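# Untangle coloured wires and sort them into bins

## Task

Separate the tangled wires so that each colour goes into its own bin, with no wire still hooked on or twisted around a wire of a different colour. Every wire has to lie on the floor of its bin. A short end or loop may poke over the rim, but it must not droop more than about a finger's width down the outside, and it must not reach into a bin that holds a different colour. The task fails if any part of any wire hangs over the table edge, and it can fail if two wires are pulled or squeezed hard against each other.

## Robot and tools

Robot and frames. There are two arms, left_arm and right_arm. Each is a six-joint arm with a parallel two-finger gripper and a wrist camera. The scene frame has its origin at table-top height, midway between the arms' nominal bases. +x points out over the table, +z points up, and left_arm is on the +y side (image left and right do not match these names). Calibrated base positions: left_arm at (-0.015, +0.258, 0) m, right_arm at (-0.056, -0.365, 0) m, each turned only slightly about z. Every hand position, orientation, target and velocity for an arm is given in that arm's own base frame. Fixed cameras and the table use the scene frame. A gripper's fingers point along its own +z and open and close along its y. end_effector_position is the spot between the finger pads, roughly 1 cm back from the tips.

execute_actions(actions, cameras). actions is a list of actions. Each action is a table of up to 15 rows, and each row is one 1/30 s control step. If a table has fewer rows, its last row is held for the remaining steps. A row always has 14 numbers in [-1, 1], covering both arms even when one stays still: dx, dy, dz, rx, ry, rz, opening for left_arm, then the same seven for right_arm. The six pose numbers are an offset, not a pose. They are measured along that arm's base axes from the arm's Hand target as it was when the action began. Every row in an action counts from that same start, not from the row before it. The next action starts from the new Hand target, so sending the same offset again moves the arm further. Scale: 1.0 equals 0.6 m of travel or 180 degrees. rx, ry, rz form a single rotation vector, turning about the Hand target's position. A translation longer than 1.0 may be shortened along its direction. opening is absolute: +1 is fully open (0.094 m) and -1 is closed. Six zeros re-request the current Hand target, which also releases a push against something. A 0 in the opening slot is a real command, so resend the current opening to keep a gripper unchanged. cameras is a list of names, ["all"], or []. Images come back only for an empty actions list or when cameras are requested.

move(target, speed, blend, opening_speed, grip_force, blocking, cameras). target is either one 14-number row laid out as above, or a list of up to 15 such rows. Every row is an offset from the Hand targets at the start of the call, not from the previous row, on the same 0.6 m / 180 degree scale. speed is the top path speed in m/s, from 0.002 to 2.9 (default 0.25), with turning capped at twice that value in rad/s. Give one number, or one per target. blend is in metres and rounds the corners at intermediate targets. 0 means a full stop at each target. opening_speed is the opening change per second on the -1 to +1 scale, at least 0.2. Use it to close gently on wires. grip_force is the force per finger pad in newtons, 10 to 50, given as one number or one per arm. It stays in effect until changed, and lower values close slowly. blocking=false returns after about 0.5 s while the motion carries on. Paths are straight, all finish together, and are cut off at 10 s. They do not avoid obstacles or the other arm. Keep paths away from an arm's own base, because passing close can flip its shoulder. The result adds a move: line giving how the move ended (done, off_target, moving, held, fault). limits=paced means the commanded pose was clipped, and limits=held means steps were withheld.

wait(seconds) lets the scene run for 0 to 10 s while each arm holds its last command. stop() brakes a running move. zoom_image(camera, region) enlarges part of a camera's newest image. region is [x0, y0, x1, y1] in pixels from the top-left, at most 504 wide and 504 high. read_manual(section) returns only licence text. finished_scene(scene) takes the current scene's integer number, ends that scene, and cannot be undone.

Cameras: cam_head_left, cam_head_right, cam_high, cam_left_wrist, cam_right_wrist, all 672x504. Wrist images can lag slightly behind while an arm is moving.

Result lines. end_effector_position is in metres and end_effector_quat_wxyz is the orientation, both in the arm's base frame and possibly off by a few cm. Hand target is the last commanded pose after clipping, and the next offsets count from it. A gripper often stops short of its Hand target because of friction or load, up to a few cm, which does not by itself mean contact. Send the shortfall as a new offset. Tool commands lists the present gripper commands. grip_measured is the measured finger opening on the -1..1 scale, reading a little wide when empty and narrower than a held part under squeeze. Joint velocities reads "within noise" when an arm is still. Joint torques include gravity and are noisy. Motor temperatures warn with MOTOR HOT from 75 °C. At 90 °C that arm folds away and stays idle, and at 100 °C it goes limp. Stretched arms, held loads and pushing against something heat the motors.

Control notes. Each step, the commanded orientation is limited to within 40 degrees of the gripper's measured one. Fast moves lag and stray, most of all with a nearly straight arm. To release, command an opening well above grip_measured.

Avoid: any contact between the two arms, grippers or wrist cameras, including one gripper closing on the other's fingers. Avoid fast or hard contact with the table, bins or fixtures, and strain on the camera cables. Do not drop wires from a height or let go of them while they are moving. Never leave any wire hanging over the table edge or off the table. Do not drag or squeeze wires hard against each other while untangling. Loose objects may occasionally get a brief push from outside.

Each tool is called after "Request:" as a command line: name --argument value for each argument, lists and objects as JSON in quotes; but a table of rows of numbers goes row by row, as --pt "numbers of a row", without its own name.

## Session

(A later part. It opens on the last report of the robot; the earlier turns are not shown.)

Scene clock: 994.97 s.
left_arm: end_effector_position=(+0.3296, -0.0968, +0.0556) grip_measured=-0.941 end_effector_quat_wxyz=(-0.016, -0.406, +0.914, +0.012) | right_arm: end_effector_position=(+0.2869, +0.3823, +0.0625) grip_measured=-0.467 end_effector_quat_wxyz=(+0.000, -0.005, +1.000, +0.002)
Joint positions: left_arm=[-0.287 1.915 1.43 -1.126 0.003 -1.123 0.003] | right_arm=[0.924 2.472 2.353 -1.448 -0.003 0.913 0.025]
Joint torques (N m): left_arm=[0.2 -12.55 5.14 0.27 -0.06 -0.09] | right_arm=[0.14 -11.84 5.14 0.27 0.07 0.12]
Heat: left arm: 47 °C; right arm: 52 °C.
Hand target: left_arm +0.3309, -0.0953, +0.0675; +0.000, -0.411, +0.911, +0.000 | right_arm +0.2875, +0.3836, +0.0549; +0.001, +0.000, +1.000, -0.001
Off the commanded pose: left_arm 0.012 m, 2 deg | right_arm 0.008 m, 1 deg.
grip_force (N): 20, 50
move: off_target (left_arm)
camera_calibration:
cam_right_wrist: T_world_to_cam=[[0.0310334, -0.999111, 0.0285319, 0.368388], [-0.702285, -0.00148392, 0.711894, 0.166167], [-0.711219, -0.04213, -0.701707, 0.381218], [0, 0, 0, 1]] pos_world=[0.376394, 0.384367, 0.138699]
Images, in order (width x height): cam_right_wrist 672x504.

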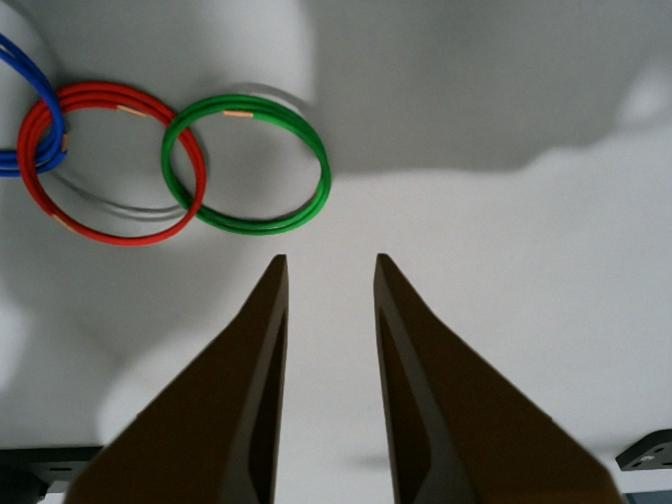

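Request:
move --target '[0, 0, 0, 0, 0, 0, -1.0, 0, 0, -0.06, 0, 0, 0, -0.47]' --speed 0.08 --cameras '["cam_right_wrist"]'

Scene clock: 1001.90 s.
left_arm: end_effector_position=(+0.3296, -0.0968, +0.0556) grip_measured=-0.941 end_effector_quat_wxyz=(-0.016, -0.406, +0.914, +0.012) | right_arm: end_effector_position=(+0.2876, +0.3833, +0.0247) grip_measured=-0.467 end_effector_quat_wxyz=(-0.001, -0.005, +1.000, +0.001)
Joint positions: left_arm=[-0.287 1.915 1.43 -1.126 0.003 -1.123 0.003] | right_arm=[0.924 2.472 2.203 -1.301 -0.003 0.914 0.025]
Joint torques (N m): left_arm=[0.17 -12.51 5.15 0.28 -0.06 -0.08] | right_arm=[0.28 -12.3 5.14 0.27 0.07 0.1]
Motor temperatures (°C): left_arm=[31 47 36 33 28 28 30] | right_arm=[30 36 36 51 31 29 28]
Heat: left arm: 47 °C; right arm: 51 °C.
Hand target: left_arm +0.3309, -0.0953, +0.0675; +0.000, -0.411, +0.911, +0.000 | right_arm +0.2875, +0.3836, +0.0189; +0.001, +0.000, +1.000, -0.001
Off the commanded pose: left_arm 0.012 m, 2 deg | right_arm 0.006 m, 1 deg.
grip_force (N): 20, 50
move: off_target (left_arm)
camera_calibration:
cam_right_wrist: T_world_to_cam=[[0.0307112, -0.99907, 0.0302521, 0.370372], [-0.701319, 0.0000267758, 0.712847, 0.192594], [-0.712186, -0.0431088, -0.700666, 0.355944], [0, 0, 0, 1]] pos_world=[0.377193, 0.385367, 0.100904]
Images, in order (width x height): cam_right_wrist 672x504.

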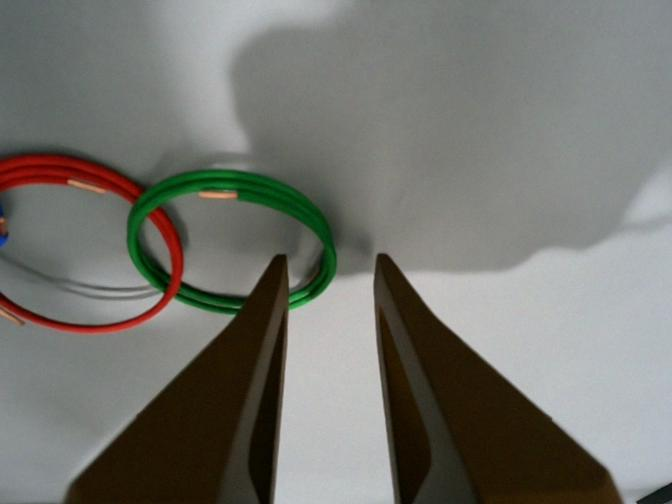

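Request:
move --target '[0, 0, 0, 0, 0, 0, -1.0, 0, 0, -0.0167, 0, 0, 0, -0.47]' --speed 0.05 --cameras '["cam_right_wrist"]'

Scene clock: 1005.83 s.
left_arm: end_effector_position=(+0.3296, -0.0968, +0.0556) grip_measured=-0.941 end_effector_quat_wxyz=(-0.016, -0.406, +0.914, +0.012) | right_arm: end_effector_position=(+0.2871, +0.3827, +0.0188) grip_measured=-0.467 end_effector_quat_wxyz=(-0.001, -0.005, +1.000, +0.000)
Joint positions: left_arm=[-0.287 1.915 1.43 -1.126 0.003 -1.123 0.003] | right_arm=[0.924 2.472 2.179 -1.279 -0.003 0.914 0.025]
Joint torques (N m): left_arm=[0.2 -12.53 5.11 0.27 -0.06 -0.09] | right_arm=[0.08 -12.11 4.19 0.4 0.07 0.12]
Heat: left arm: 47 °C; right arm: 50 °C.
Hand target: left_arm +0.3309, -0.0953, +0.0675; +0.000, -0.411, +0.911, +0.000 | right_arm +0.2875, +0.3836, +0.0090; +0.001, +0.000, +1.000, -0.001
Off the commanded pose: left_arm 0.012 m, 2 deg | right_arm 0.010 m, 1 deg.
grip_force (N): 20, 50
move: off_target (left_arm)
camera_calibration:
cam_right_wrist: T_world_to_cam=[[0.0303877, -0.999031, 0.0318423, 0.370026], [-0.700501, 0.00143906, 0.71365, 0.19573], [-0.713004, -0.0439918, -0.699779, 0.35193], [0, 0, 0, 1]] pos_world=[0.376792, 0.384867, 0.0948076]
Images, in order (width x height): cam_right_wrist 672x504.

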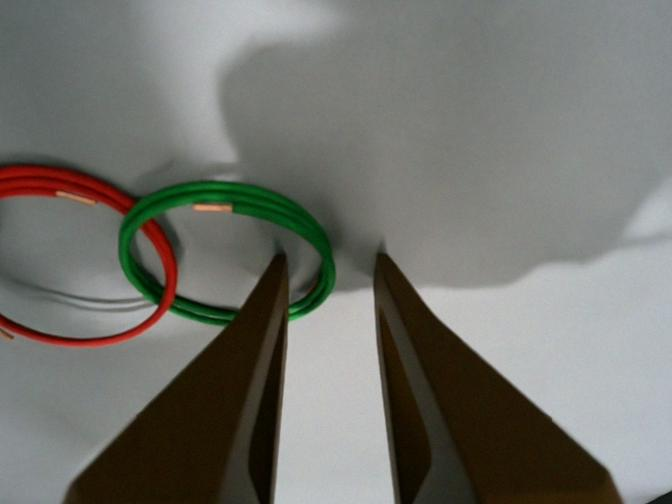

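Request:
move --target '[0, 0, 0, 0, 0, 0, -1.0, 0, 0, -0.01, 0, 0, 0, -0.47]' --speed 0.05 --cameras '["cam_right_wrist"]'

Scene clock: 1010.23 s.
left_arm: end_effector_position=(+0.3296, -0.0968, +0.0556) grip_measured=-0.941 end_effector_quat_wxyz=(-0.016, -0.406, +0.914, +0.012) | right_arm: end_effector_position=(+0.2869, +0.3825, +0.0173) grip_measured=-0.467 end_effector_quat_wxyz=(-0.001, -0.005, +1.000, +0.001)
Joint positions: left_arm=[-0.287 1.915 1.43 -1.126 0.003 -1.123 0.003] | right_arm=[0.924 2.471 2.171 -1.272 -0.003 0.914 0.025]
Joint torques (N m): left_arm=[0.18 -12.52 5.15 0.27 -0.06 -0.09] | right_arm=[0.1 -11.66 3.28 0.52 0.07 0.12]
Heat: left arm: 47 °C; right arm: 50 °C.
Hand target: left_arm +0.3309, -0.0953, +0.0675; +0.000, -0.411, +0.911, +0.000 | right_arm +0.2875, +0.3836, +0.0029; +0.001, +0.000, +1.000, -0.001
Off the commanded pose: left_arm 0.012 m, 2 deg | right_arm 0.014 m, 1 deg.
grip_force (N): 20, 50
move: off_target (left_arm, right_arm)
camera_calibration:
cam_right_wrist: T_world_to_cam=[[0.0303979, -0.99904, 0.0315513, 0.369906], [-0.700293, 0.0012368, 0.713854, 0.196641], [-0.713208, -0.0437948, -0.699583, 0.350711], [0, 0, 0, 1]] pos_world=[0.376592, 0.384667, 0.0933074]
Images, in order (width x height): cam_right_wrist 672x504.

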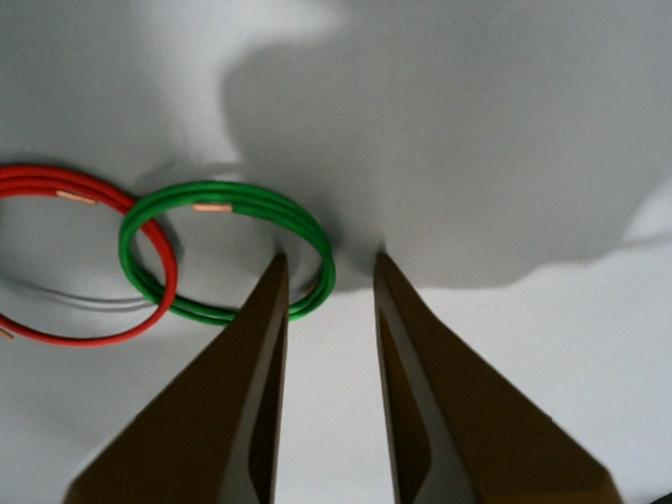

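Request:
move --pt "0 0 0 0 0 0 -1.0 0 0 0.014 0 0 0 -0.47" --pt "0 0 0 0 0 0 -1.0 0 0 0.014 0 0 0 -1.0" --speed 0.05 --grip_force '[20, 20]' --opening_speed 0.5 --cameras '["cam_right_wrist"]'

Scene clock: 1019.63 s.
left_arm: end_effector_position=(+0.3296, -0.0968, +0.0556) grip_measured=-0.941 end_effector_quat_wxyz=(-0.016, -0.406, +0.914, +0.012) | right_arm: end_effector_position=(+0.2869, +0.3880, +0.0175) grip_measured=-0.959 end_effector_quat_wxyz=(-0.002, -0.006, +1.000, +0.012)
Joint positions: left_arm=[-0.287 1.915 1.43 -1.126 0.003 -1.123 0.003] | right_arm=[0.925 2.47 2.171 -1.255 -0.018 0.914 0.002]
Joint torques (N m): left_arm=[0.18 -12.53 5.14 0.27 -0.06 -0.09] | right_arm=[0.12 -12.16 5.46 0.17 0.19 0.11]
Heat: left arm: 47 °C; right arm: 49 °C.
Hand target: left_arm +0.3308, -0.0953, +0.0675; +0.000, -0.411, +0.911, +0.000 | right_arm +0.2876, +0.3836, +0.0113; +0.001, +0.000, +1.000, -0.001
Off the commanded pose: left_arm 0.012 m, 2 deg | right_arm 0.008 m, 2 deg.
grip_force (N): 20, 20
move: off_target (left_arm)
camera_calibration:
cam_right_wrist: T_world_to_cam=[[0.0316901, -0.999466, 0.00797725, 0.37558], [-0.699269, -0.0164676, 0.714669, 0.203148], [-0.714156, -0.0282262, -0.699417, 0.34536], [0, 0, 0, 1]] pos_world=[0.376794, 0.388473, 0.0933708]
Images, in order (width x height): cam_right_wrist 672x504.

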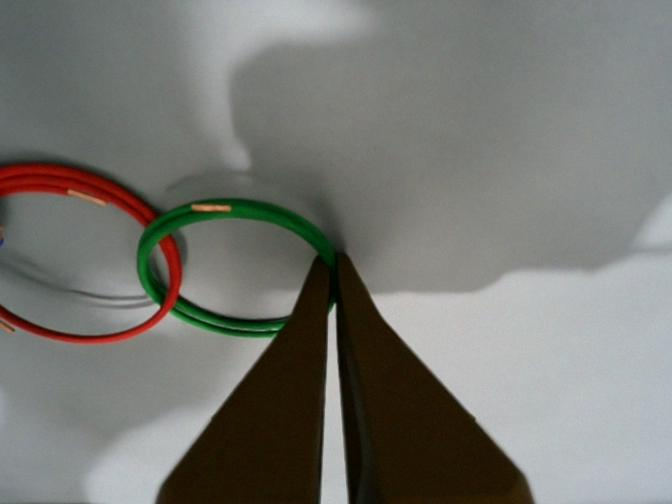

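Request:
zoom_image --camera "cam_left_wrist" --region '[190, 170, 480, 400]'

This scene's latest camera images include none from cam_left_wrist. They are from: cam_right_wrist. cam_left_wrist's image comes with the result of a call that names it in "cameras".

Request:
move --target '[-0.0425, 0.0905, -0.0167, 0, 0, 0.2, -1.0, 0, 0, 0, 0, 0, 0, -1.0]' --speed 0.1 --cameras '["cam_left_wrist", "cam_right_wrist", "cam_head_right"]'

Scene clock: 1050.13 s.
left_arm: end_effector_position=(+0.3065, -0.0442, +0.0489) grip_measured=-0.941 end_effector_quat_wxyz=(-0.011, -0.667, +0.745, +0.008) | right_arm: end_effector_position=(+0.2869, +0.3880, +0.0175) grip_measured=-0.960 end_effector_quat_wxyz=(-0.002, -0.006, +1.000, +0.012)
Joint positions: left_arm=[-0.143 1.785 1.234 -1.046 0.006 -1.604 0.003] | right_arm=[0.925 2.47 2.171 -1.255 -0.018 0.914 0.002]
Joint torques (N m): left_arm=[0.38 -10.8 5.04 0.21 -0.08 -0.11] | right_arm=[0.01 -12.01 5.45 0.13 0.2 0.11]
Motor temperatures (°C): left_arm=[31 48 36 33 28 28 30] | right_arm=[30 40 35 46 31 29 28]
Heat: left arm: 48 °C; right arm: 46 °C.
Hand target: left_arm +0.3054, -0.0411, +0.0575; +0.000, -0.673, +0.740, +0.000 | right_arm +0.2876, +0.3836, +0.0113; +0.001, +0.000, +1.000, -0.001
Off the commanded pose: left_arm 0.009 m, 2 deg | right_arm 0.008 m, 2 deg.
grip_force (N): 20, 20
move: done
camera_calibration:
cam_left_wrist: T_world_to_cam=[[0.995428, -0.0940096, -0.0168729, -0.311246], [-0.0536905, -0.696869, 0.715186, -0.0417465], [-0.0789926, -0.711011, -0.69873, 0.142654], [0, 0, 0, 1]] pos_world=[0.31885, 0.0430764, 0.124281]
cam_right_wrist: T_world_to_cam=[[0.0316901, -0.999466, 0.00797725, 0.37558], [-0.699269, -0.0164676, 0.714669, 0.203148], [-0.714156, -0.0282262, -0.699417, 0.34536], [0, 0, 0, 1]] pos_world=[0.376794, 0.388473, 0.0933708]
Images, in order (width x height): cam_head_right 672x504, cam_left_wrist 672x504, cam_right_wrist 672x504.

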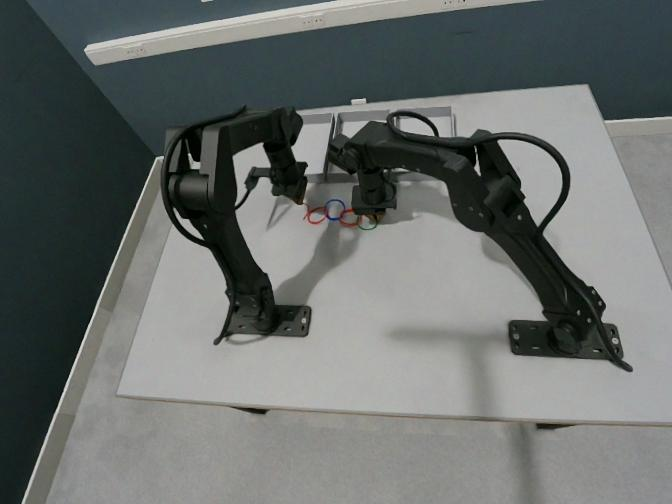

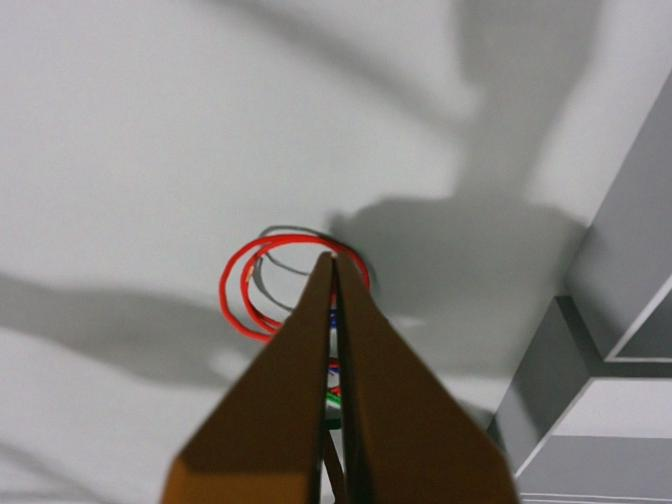

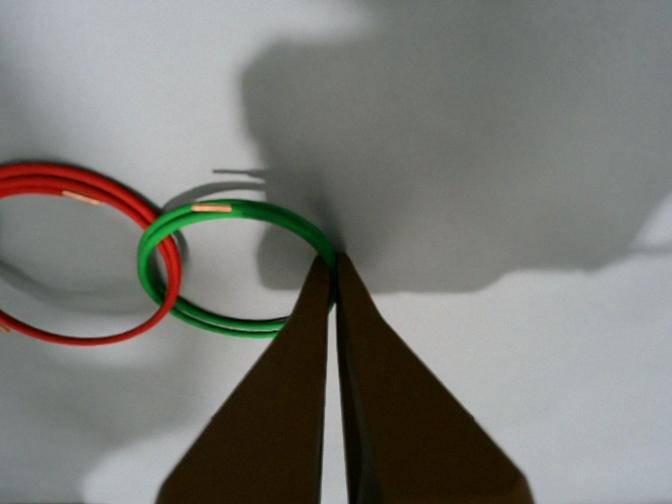

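Request:
zoom_image --camera "cam_head_right" --region '[280, 180, 400, 250]'

Request:
zoom_image --camera "cam_left_wrist" --region '[200, 210, 400, 420]'

Scaled by 4.200 from the camera's 672x504 image, which has a finer 960x720 frame.

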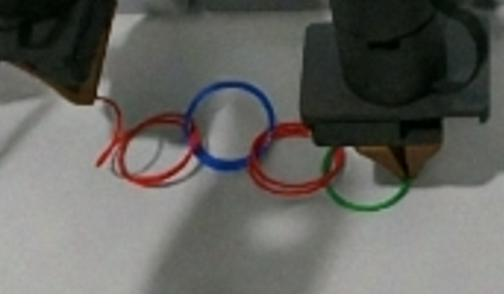

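Scaled by 2.400 from the camera's 672x504 image, which has a finer 960x720 frame.

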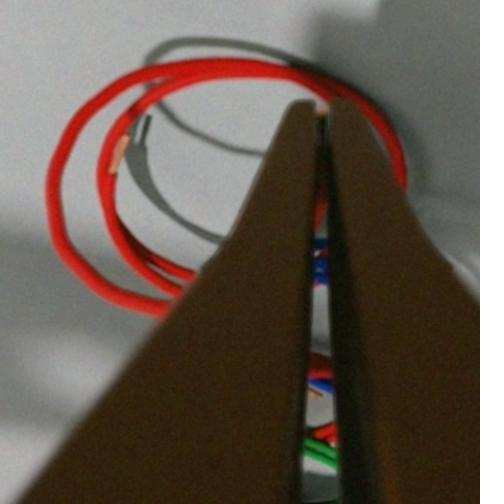

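Request:
wait --seconds 0.1 --cameras '["all"]'

Request:
zoom_image --camera "cam_head_left" --region '[280, 180, 400, 260]'

Request:
zoom_image --camera "cam_high" --region '[310, 220, 430, 310]'

Request:
zoom_image --camera "cam_head_right" --region '[295, 190, 345, 230]'

Scene clock: 1065.10 s.
left_arm: end_effector_position=(+0.3066, -0.0442, +0.0489) grip_measured=-0.941 end_effector_quat_wxyz=(-0.011, -0.667, +0.745, +0.008) | right_arm: end_effector_position=(+0.2869, +0.3880, +0.0175) grip_measured=-0.960 end_effector_quat_wxyz=(-0.002, -0.006, +1.000, +0.012)
Joint positions: left_arm=[-0.143 1.785 1.234 -1.045 0.006 -1.604 0.003] | right_arm=[0.925 2.47 2.171 -1.255 -0.018 0.914 0.002]
Joint torques (N m): left_arm=[0.38 -10.78 5.03 0.21 -0.07 -0.09] | right_arm=[0.13 -12.22 5.55 0.16 0.18 0.09]
Heat: left arm: 47 °C; right arm: 45 °C.
Hand target: left_arm +0.3053, -0.0411, +0.0575; +0.000, -0.673, +0.740, +0.000 | right_arm +0.2876, +0.3836, +0.0113; +0.001, +0.000, +1.000, -0.001
Tool commands: left_gripper/opening=-1.0 right_gripper/opening=-1.0
Off the commanded pose: left_arm 0.009 m, 2 deg | right_arm 0.008 m, 2 deg.
grip_force (N): 20, 20
wait: 0.10 s; at rest from the start
camera_calibration:
cam_left_wrist: T_world_to_cam=[[0.995468, -0.093653, -0.0165148, -0.31142], [-0.0536926, -0.696838, 0.715216, -0.0417457], [-0.0784902, -0.711088, -0.698708, 0.142503], [0, 0, 0, 1]] pos_world=[0.318952, 0.0430771, 0.124282]
cam_right_wrist: T_world_to_cam=[[0.0316901, -0.999466, 0.00797725, 0.37558], [-0.699269, -0.0164676, 0.714669, 0.203148], [-0.714156, -0.0282262, -0.699417, 0.34536], [0, 0, 0, 1]] pos_world=[0.376794, 0.388473, 0.0933708]

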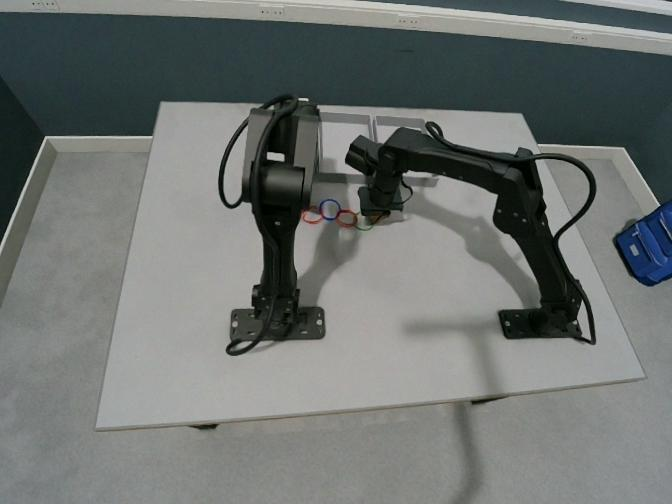

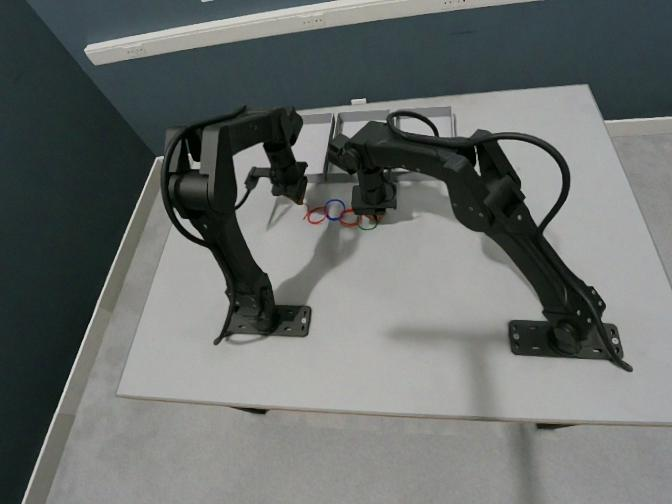

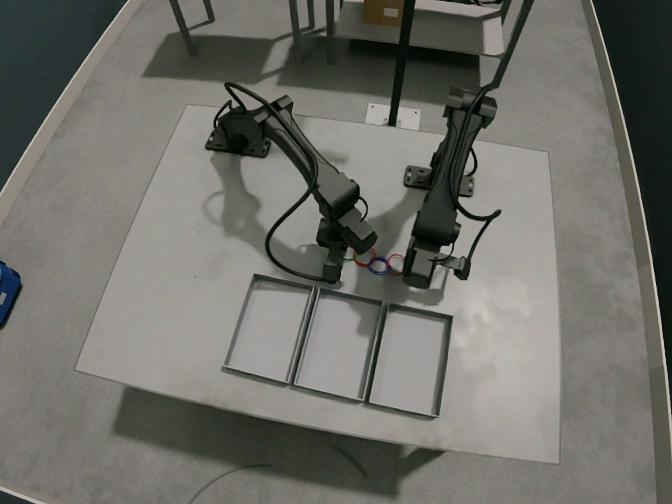

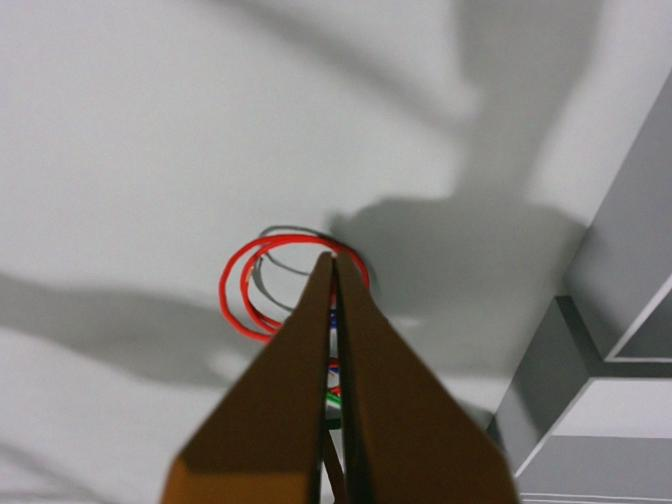

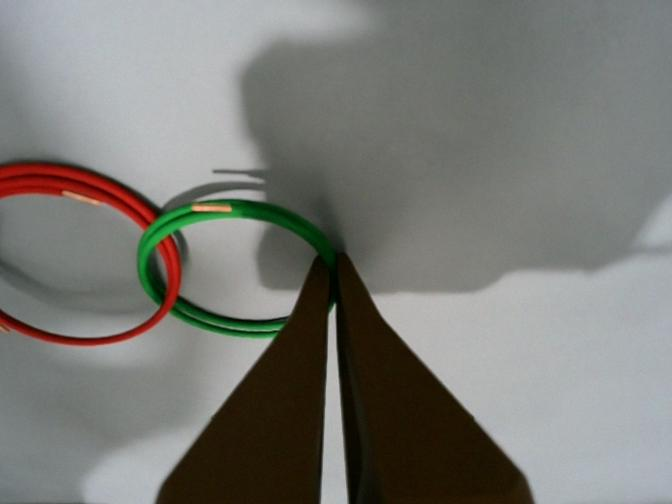

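Scaled by 4.200 from the camera's 672x504 image, which has a finer 960x720 frame.

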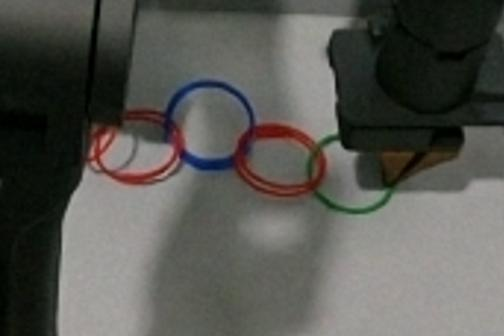

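Scaled by 4.200 from the camera's 672x504 image, which has a finer 960x720 frame.

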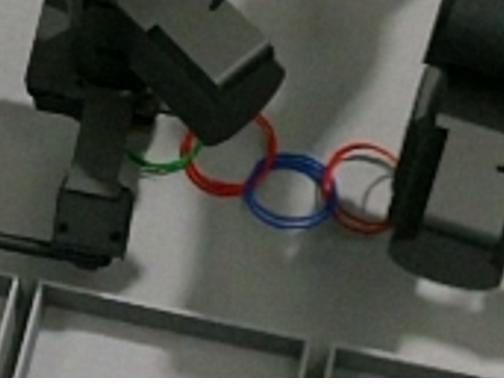

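Scaled by 10.080 from the camera's 672x504 image, which has a finer 960x720 frame.

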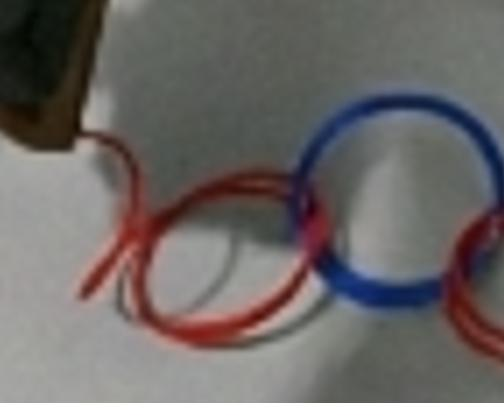

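Request:
move --target '[-0.01, 0.12, -0.02, 0, 0, 0, -1.0, 0, 0, 0, 0, 0, 0, -1.0]' --speed 0.06 --cameras '["cam_left_wrist", "cam_right_wrist", "cam_head_right"]'

Request:
zoom_image --camera "cam_head_right" --region '[270, 180, 400, 250]'

Request:
zoom_image --camera "cam_left_wrist" --region '[200, 230, 400, 430]'

Scene clock: 1079.23 s.
left_arm: end_effector_position=(+0.3001, +0.0287, +0.0381) grip_measured=-0.941 end_effector_quat_wxyz=(-0.013, -0.673, +0.740, +0.005) | right_arm: end_effector_position=(+0.2869, +0.3880, +0.0175) grip_measured=-0.960 end_effector_quat_wxyz=(-0.002, -0.006, +1.000, +0.012)
Joint positions: left_arm=[0.097 1.77 1.17 -0.998 0.008 -1.379 0.003] | right_arm=[0.925 2.47 2.171 -1.255 -0.018 0.914 0.002]
Joint torques (N m): left_arm=[0.16 -10.29 4.96 0.27 -0.09 0] | right_arm=[0.09 -12.12 5.41 0.15 0.17 0.11]
Heat: left arm: 47 °C; right arm: 44 °C.
Hand target: left_arm +0.2995, +0.0309, +0.0455; +0.000, -0.673, +0.740, +0.000 | right_arm +0.2876, +0.3836, +0.0113; +0.001, +0.000, +1.000, -0.001
Off the commanded pose: left_arm 0.008 m, 2 deg | right_arm 0.008 m, 2 deg.
grip_force (N): 20, 20
move: done
camera_calibration:
cam_left_wrist: T_world_to_cam=[[0.996703, -0.0796405, -0.0154929, -0.299027], [-0.0441136, -0.692215, 0.720342, 0.0133134], [-0.0680929, -0.717284, -0.693446, 0.18319], [0, 0, 0, 1]] pos_world=[0.311102, 0.1168, 0.112809]
cam_right_wrist: T_world_to_cam=[[0.0316901, -0.999466, 0.00797725, 0.37558], [-0.699269, -0.0164676, 0.714669, 0.203148], [-0.714156, -0.0282262, -0.699417, 0.34536], [0, 0, 0, 1]] pos_world=[0.376794, 0.388473, 0.0933708]
Images, in order (width x height): cam_head_right 672x504, cam_left_wrist 672x504, cam_right_wrist 672x504.

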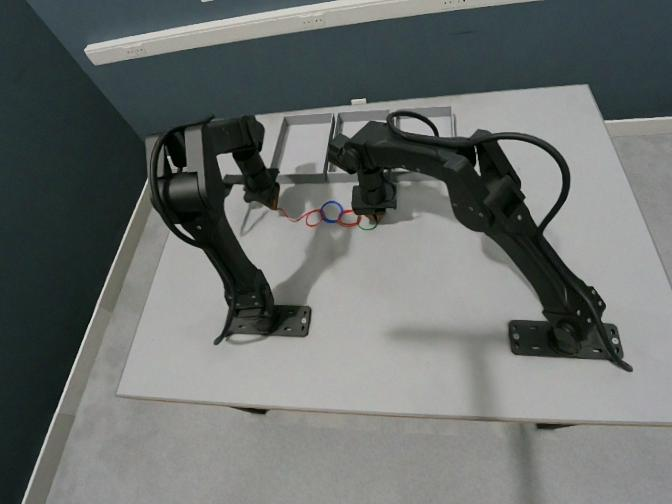

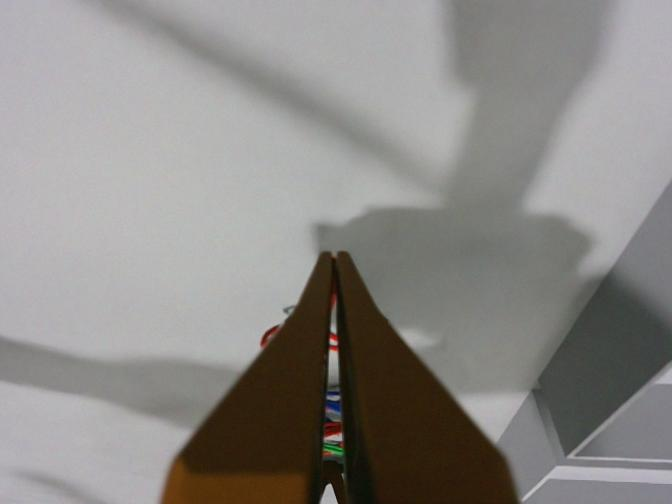

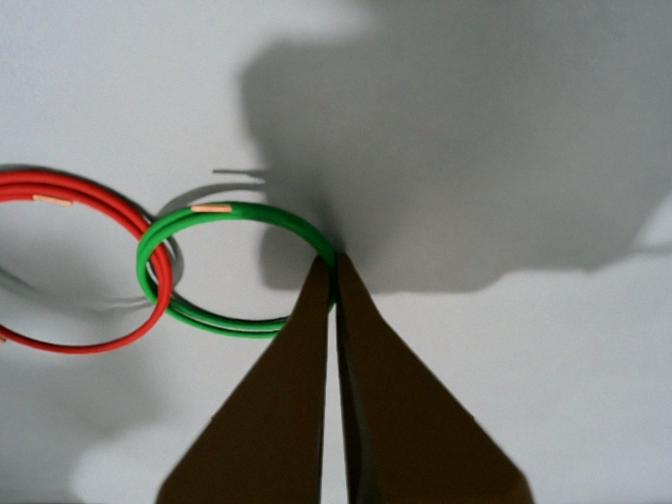

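Scaled by 3.877 from the camera's 672x504 image, which has a finer 960x720 frame.

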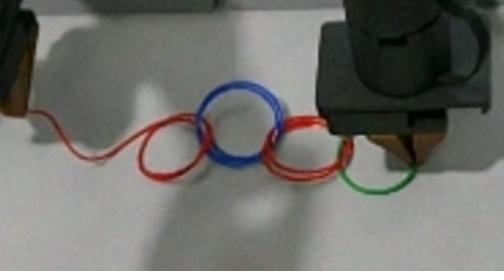

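Scaled by 2.520 from the camera's 672x504 image, which has a finer 960x720 frame.

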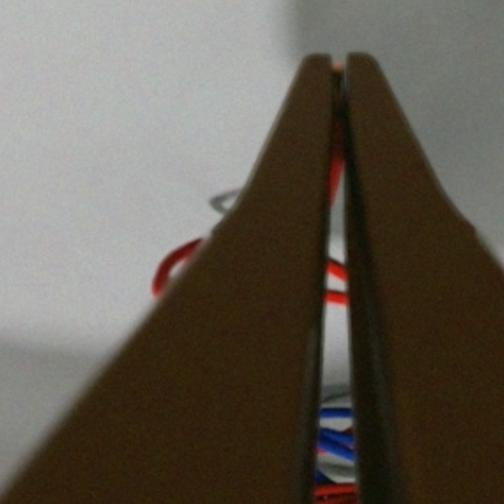

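Request:
move --target '[-0.01, 0.12, -0.01, 0, 0, 0, -1.0, 0, 0, 0, 0, 0, 0, -1.0]' --speed 0.06 --cameras '["cam_high", "cam_right_wrist", "cam_head_right"]'

Request:
zoom_image --camera "cam_head_right" --region '[240, 180, 400, 250]'

Request:
zoom_image --camera "cam_high" --region '[330, 220, 450, 300]'

Scene clock: 1089.73 s.
left_arm: end_effector_position=(+0.2878, +0.0982, +0.0381) grip_measured=-0.941 end_effector_quat_wxyz=(-0.009, -0.673, +0.740, -0.001) | right_arm: end_effector_position=(+0.2869, +0.3880, +0.0175) grip_measured=-0.960 end_effector_quat_wxyz=(-0.002, -0.006, +1.000, +0.012)
Joint positions: left_arm=[0.331 1.77 1.17 -0.987 0.009 -1.145 0.003] | right_arm=[0.925 2.47 2.171 -1.255 -0.018 0.914 0.002]
Joint torques (N m): left_arm=[0.2 -6.95 7.24 0.35 -0.11 0.01] | right_arm=[0.08 -12.18 5.49 0.17 0.2 0.11]
Heat: left arm: 46 °C; right arm: 44 °C.
Hand target: left_arm +0.2934, +0.1030, +0.0396; +0.000, -0.673, +0.740, +0.000 | right_arm +0.2876, +0.3836, +0.0113; +0.001, +0.000, +1.000, -0.001
Off the commanded pose: left_arm 0.008 m, 1 deg | right_arm 0.008 m, 2 deg.
grip_force (N): 20, 20
move: done
camera_calibration:
cam_right_wrist: T_world_to_cam=[[0.0316901, -0.999466, 0.00797725, 0.37558], [-0.699269, -0.0164676, 0.714669, 0.203148], [-0.714156, -0.0282262, -0.699417, 0.34536], [0, 0, 0, 1]] pos_world=[0.376794, 0.388473, 0.0933708]
Images, in order (width x height): cam_head_right 672x504, cam_high 672x504, cam_right_wrist 672x504.

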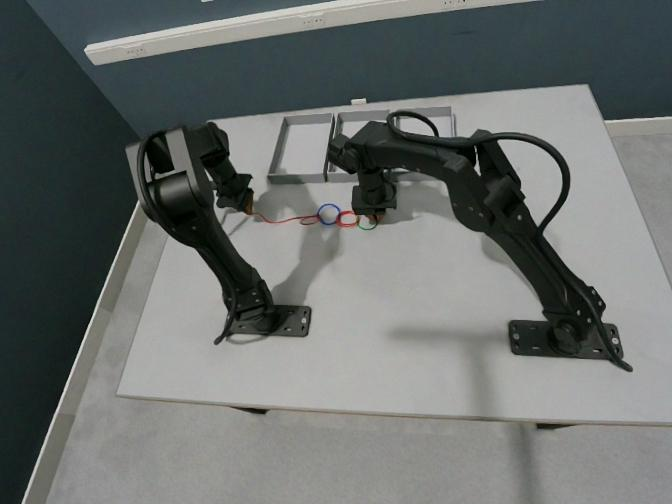

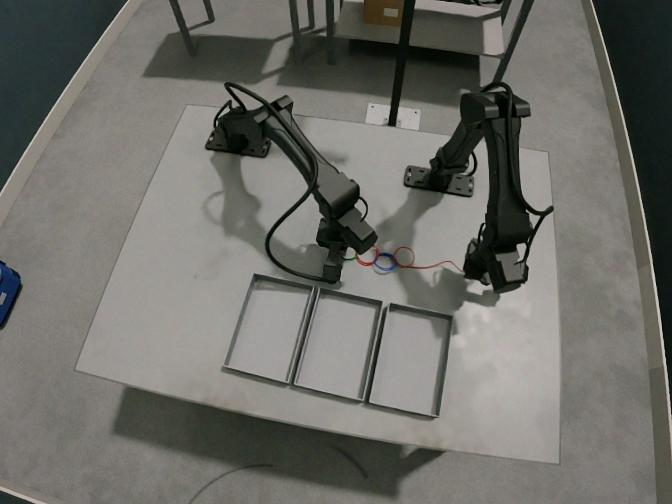

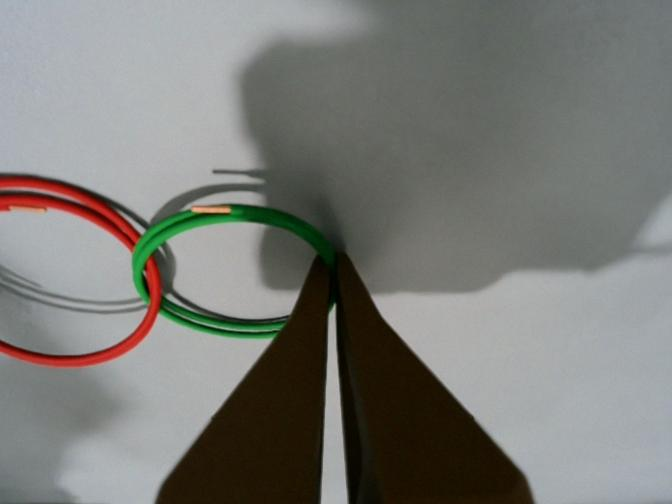

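Scaled by 3.150 from the camera's 672x504 image, which has a finer 960x720 frame.

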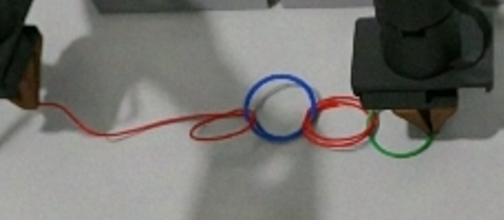

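Scaled by 4.200 from the camera's 672x504 image, which has a finer 960x720 frame.

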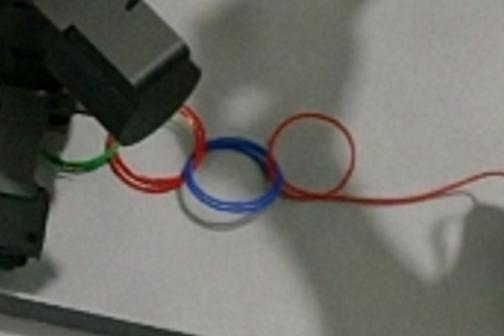

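Request:
move --target '[-0.01, 0.11, 0.0, 0, 0, 0, -1.0, 0, 0, 0, 0, 0, 0, -1.0]' --speed 0.05 --cameras '["cam_high", "cam_right_wrist", "cam_head_right"]'

Request:
zoom_image --camera "cam_head_right" --region '[240, 180, 400, 250]'

Request:
zoom_image --camera "cam_high" --region '[330, 220, 470, 300]'

Scene clock: 1097.13 s.
left_arm: end_effector_position=(+0.2852, +0.1643, +0.0407) grip_measured=-0.941 end_effector_quat_wxyz=(+0.003, -0.673, +0.740, -0.005) | right_arm: end_effector_position=(+0.2869, +0.3880, +0.0175) grip_measured=-0.960 end_effector_quat_wxyz=(-0.002, -0.006, +1.000, +0.012)
Joint positions: left_arm=[0.525 1.835 1.263 -0.991 0.01 -0.951 0.003] | right_arm=[0.925 2.47 2.171 -1.255 -0.018 0.914 0.002]
Joint torques (N m): left_arm=[0.2 -6.53 8.09 0.21 -0.11 0.07] | right_arm=[0.06 -12 5.45 0.14 0.18 0.11]
Heat: left arm: 45 °C; right arm: 43 °C.
Hand target: left_arm +0.2873, +0.1690, +0.0396; +0.000, -0.673, +0.740, +0.000 | right_arm +0.2876, +0.3836, +0.0113; +0.001, +0.000, +1.000, -0.001
Off the commanded pose: left_arm 0.005 m, 1 deg | right_arm 0.008 m, 2 deg.
grip_force (N): 20, 20
move: done
camera_calibration:
cam_right_wrist: T_world_to_cam=[[0.0316901, -0.999466, 0.00797725, 0.37558], [-0.699269, -0.0164676, 0.714669, 0.203148], [-0.714156, -0.0282262, -0.699417, 0.34536], [0, 0, 0, 1]] pos_world=[0.376794, 0.388473, 0.0933708]
Images, in order (width x height): cam_head_right 672x504, cam_high 672x504, cam_right_wrist 672x504.

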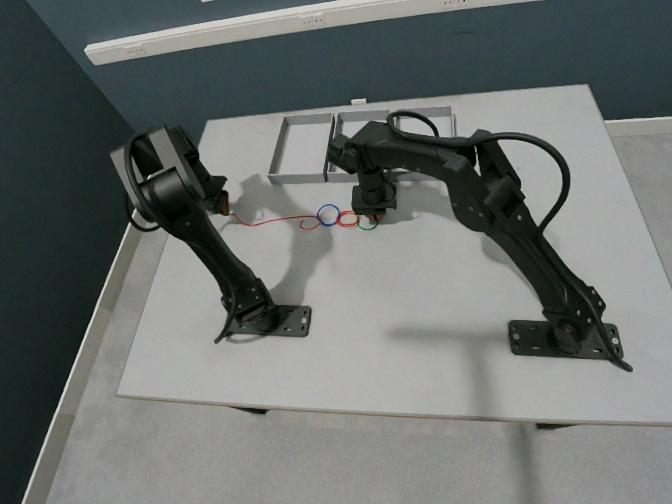

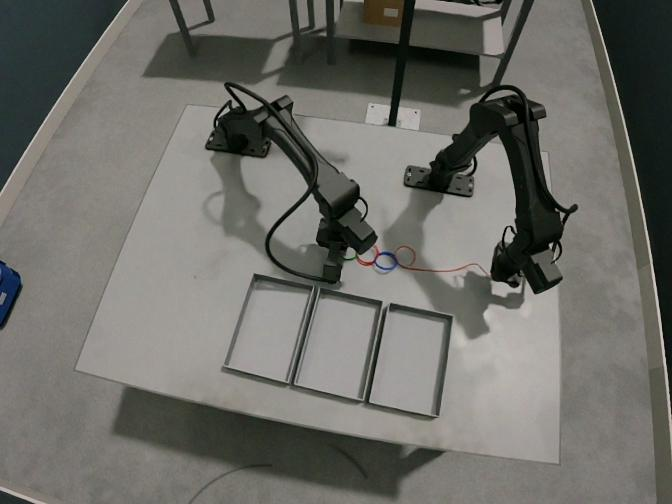

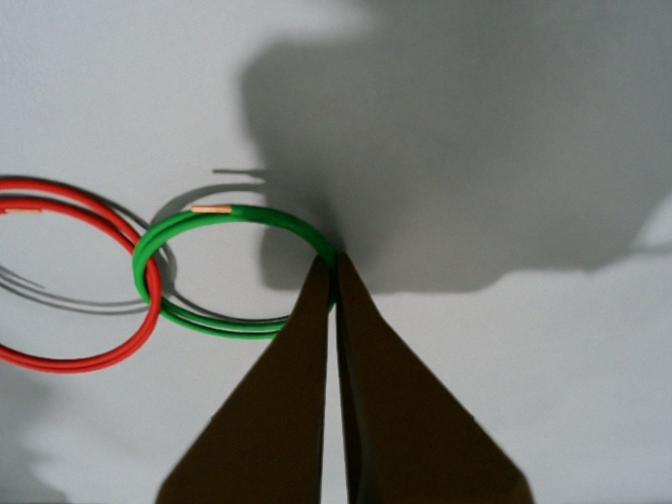

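Scaled by 3.150 from the camera's 672x504 image, which has a finer 960x720 frame.

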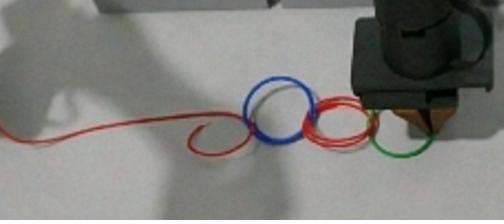

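Scaled by 3.600 from the camera's 672x504 image, which has a finer 960x720 frame.

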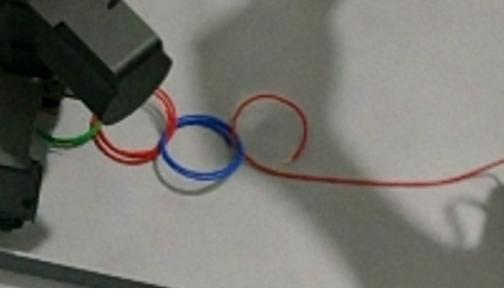

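Request:
move --target '[-0.01, 0.13, 0.03, 0, 0, 0, -1.0, 0, 0, 0, 0, 0, 0, -1.0]' --speed 0.05 --cameras '["cam_high", "cam_right_wrist", "cam_head_right"]'

Request:
zoom_image --camera "cam_head_right" --region '[200, 180, 400, 250]'

Request:
zoom_image --camera "cam_high" --region '[330, 220, 500, 310]'

Scene clock: 1116.50 s.
left_arm: end_effector_position=(+0.2799, +0.2415, +0.0602) grip_measured=-0.941 end_effector_quat_wxyz=(+0.003, -0.673, +0.740, -0.005) | right_arm: end_effector_position=(+0.2869, +0.3880, +0.0175) grip_measured=-0.960 end_effector_quat_wxyz=(-0.002, -0.006, +1.000, +0.012)
Joint positions: left_arm=[0.714 1.965 1.518 -1.118 0.01 -0.762 0.003] | right_arm=[0.925 2.47 2.171 -1.255 -0.018 0.914 0.002]
Joint torques (N m): left_arm=[0.12 -7.71 8.35 0.24 -0.11 0.02] | right_arm=[0.16 -12.16 5.46 0.14 0.2 0.12]
Heat: left arm: 45 °C; right arm: 42 °C.
Hand target: left_arm +0.2814, +0.2469, +0.0575; +0.000, -0.673, +0.740, +0.000 | right_arm +0.2876, +0.3836, +0.0113; +0.001, +0.000, +1.000, -0.001
Off the commanded pose: left_arm 0.006 m, 1 deg | right_arm 0.008 m, 2 deg.
grip_force (N): 20, 20
move: done
camera_calibration:
cam_right_wrist: T_world_to_cam=[[0.0316901, -0.999466, 0.00797725, 0.37558], [-0.699269, -0.0164676, 0.714669, 0.203148], [-0.714156, -0.0282262, -0.699417, 0.34536], [0, 0, 0, 1]] pos_world=[0.376794, 0.388473, 0.0933708]
Images, in order (width x height): cam_head_right 672x504, cam_high 672x504, cam_right_wrist 672x504.

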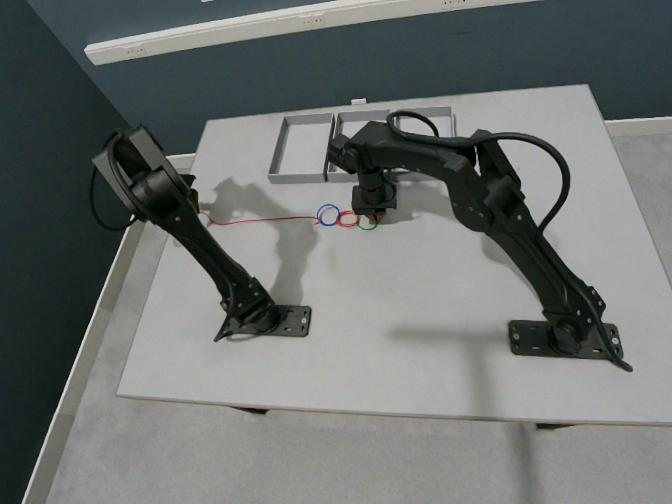

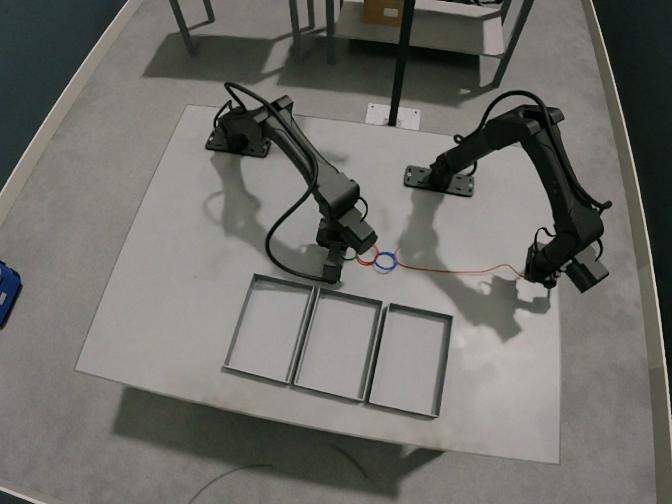

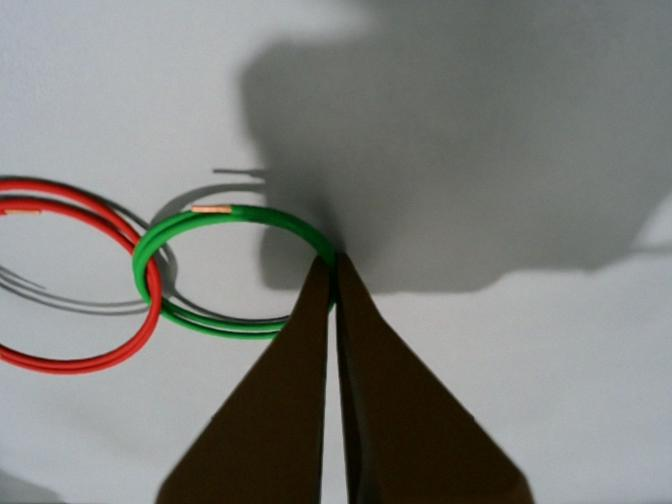

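Scaled by 2.520 from the camera's 672x504 image, which has a finer 960x720 frame.

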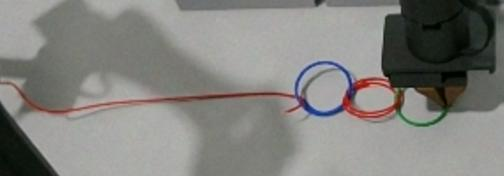

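Scaled by 2.965 from the camera's 672x504 image, which has a finer 960x720 frame.

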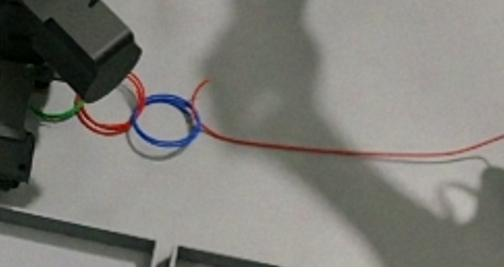

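Request:
move --target '[0, 0, 0, 0, 0, 0, -1.0, 0, -0.14, 0.012, 0, 0, 0, -1.0]' --speed 0.05 --cameras '["cam_high", "cam_right_wrist", "cam_head_right"]'

Request:
zoom_image --camera "cam_head_right" --region '[200, 180, 400, 250]'

Request:
zoom_image --camera "cam_high" --region '[310, 220, 540, 320]'

Scene clock: 1129.83 s.
left_arm: end_effector_position=(+0.2796, +0.2411, +0.0602) grip_measured=-0.941 end_effector_quat_wxyz=(+0.002, -0.672, +0.740, -0.005) | right_arm: end_effector_position=(+0.2859, +0.3084, +0.0169) grip_measured=-0.960 end_effector_quat_wxyz=(-0.008, +0.001, +1.000, +0.009)
Joint positions: left_arm=[0.714 1.965 1.518 -1.12 0.01 -0.761 0.003] | right_arm=[0.811 2.204 1.707 -1.072 -0.024 0.813 0.002]
Joint torques (N m): left_arm=[0.25 -7.69 8.35 0.25 -0.1 0.01] | right_arm=[-0.39 -12.48 3.99 0.14 0.23 -0.07]
Heat: left arm: 45 °C; right arm: 42 °C.
Hand target: left_arm +0.2814, +0.2469, +0.0575; +0.000, -0.673, +0.740, +0.000 | right_arm +0.2875, +0.2995, +0.0184; +0.000, +0.000, +1.000, -0.001
Off the commanded pose: left_arm 0.007 m, 1 deg | right_arm 0.009 m, 1 deg.
grip_force (N): 20, 20
move: done
camera_calibration:
cam_right_wrist: T_world_to_cam=[[0.0184802, -0.999723, 0.0145891, 0.299805], [-0.691135, -0.0022291, 0.722722, 0.194676], [-0.72249, -0.0234391, -0.690984, 0.342651], [0, 0, 0, 1]] pos_world=[0.376568, 0.308187, 0.091696]
Images, in order (width x height): cam_head_right 672x504, cam_high 672x504, cam_right_wrist 672x504.

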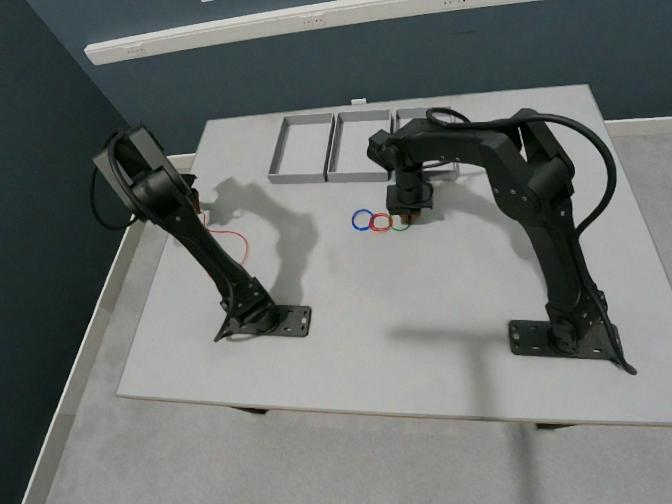

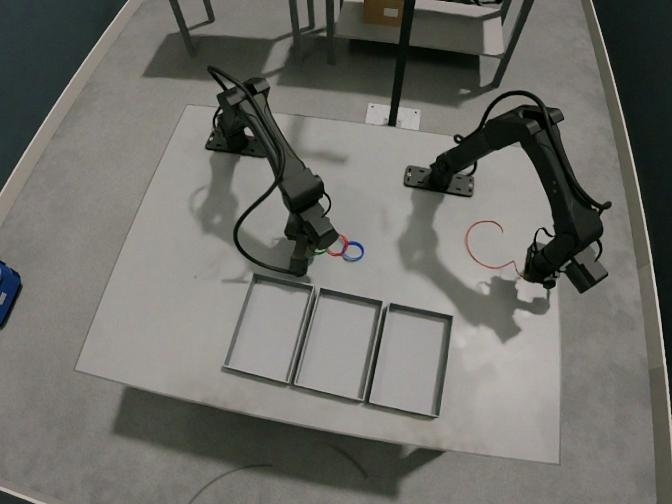

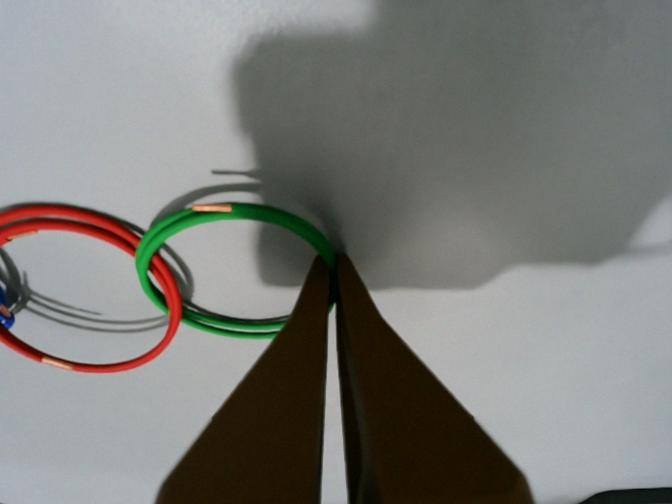

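Scaled by 2.520 from the camera's 672x504 image, which has a finer 960x720 frame.

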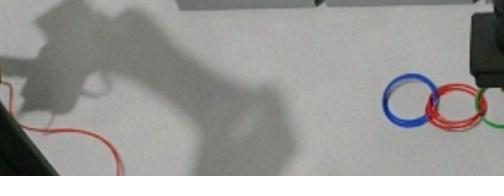

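Scaled by 2.191 from the camera's 672x504 image, which has a finer 960x720 frame.

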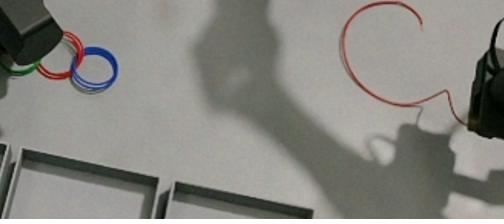

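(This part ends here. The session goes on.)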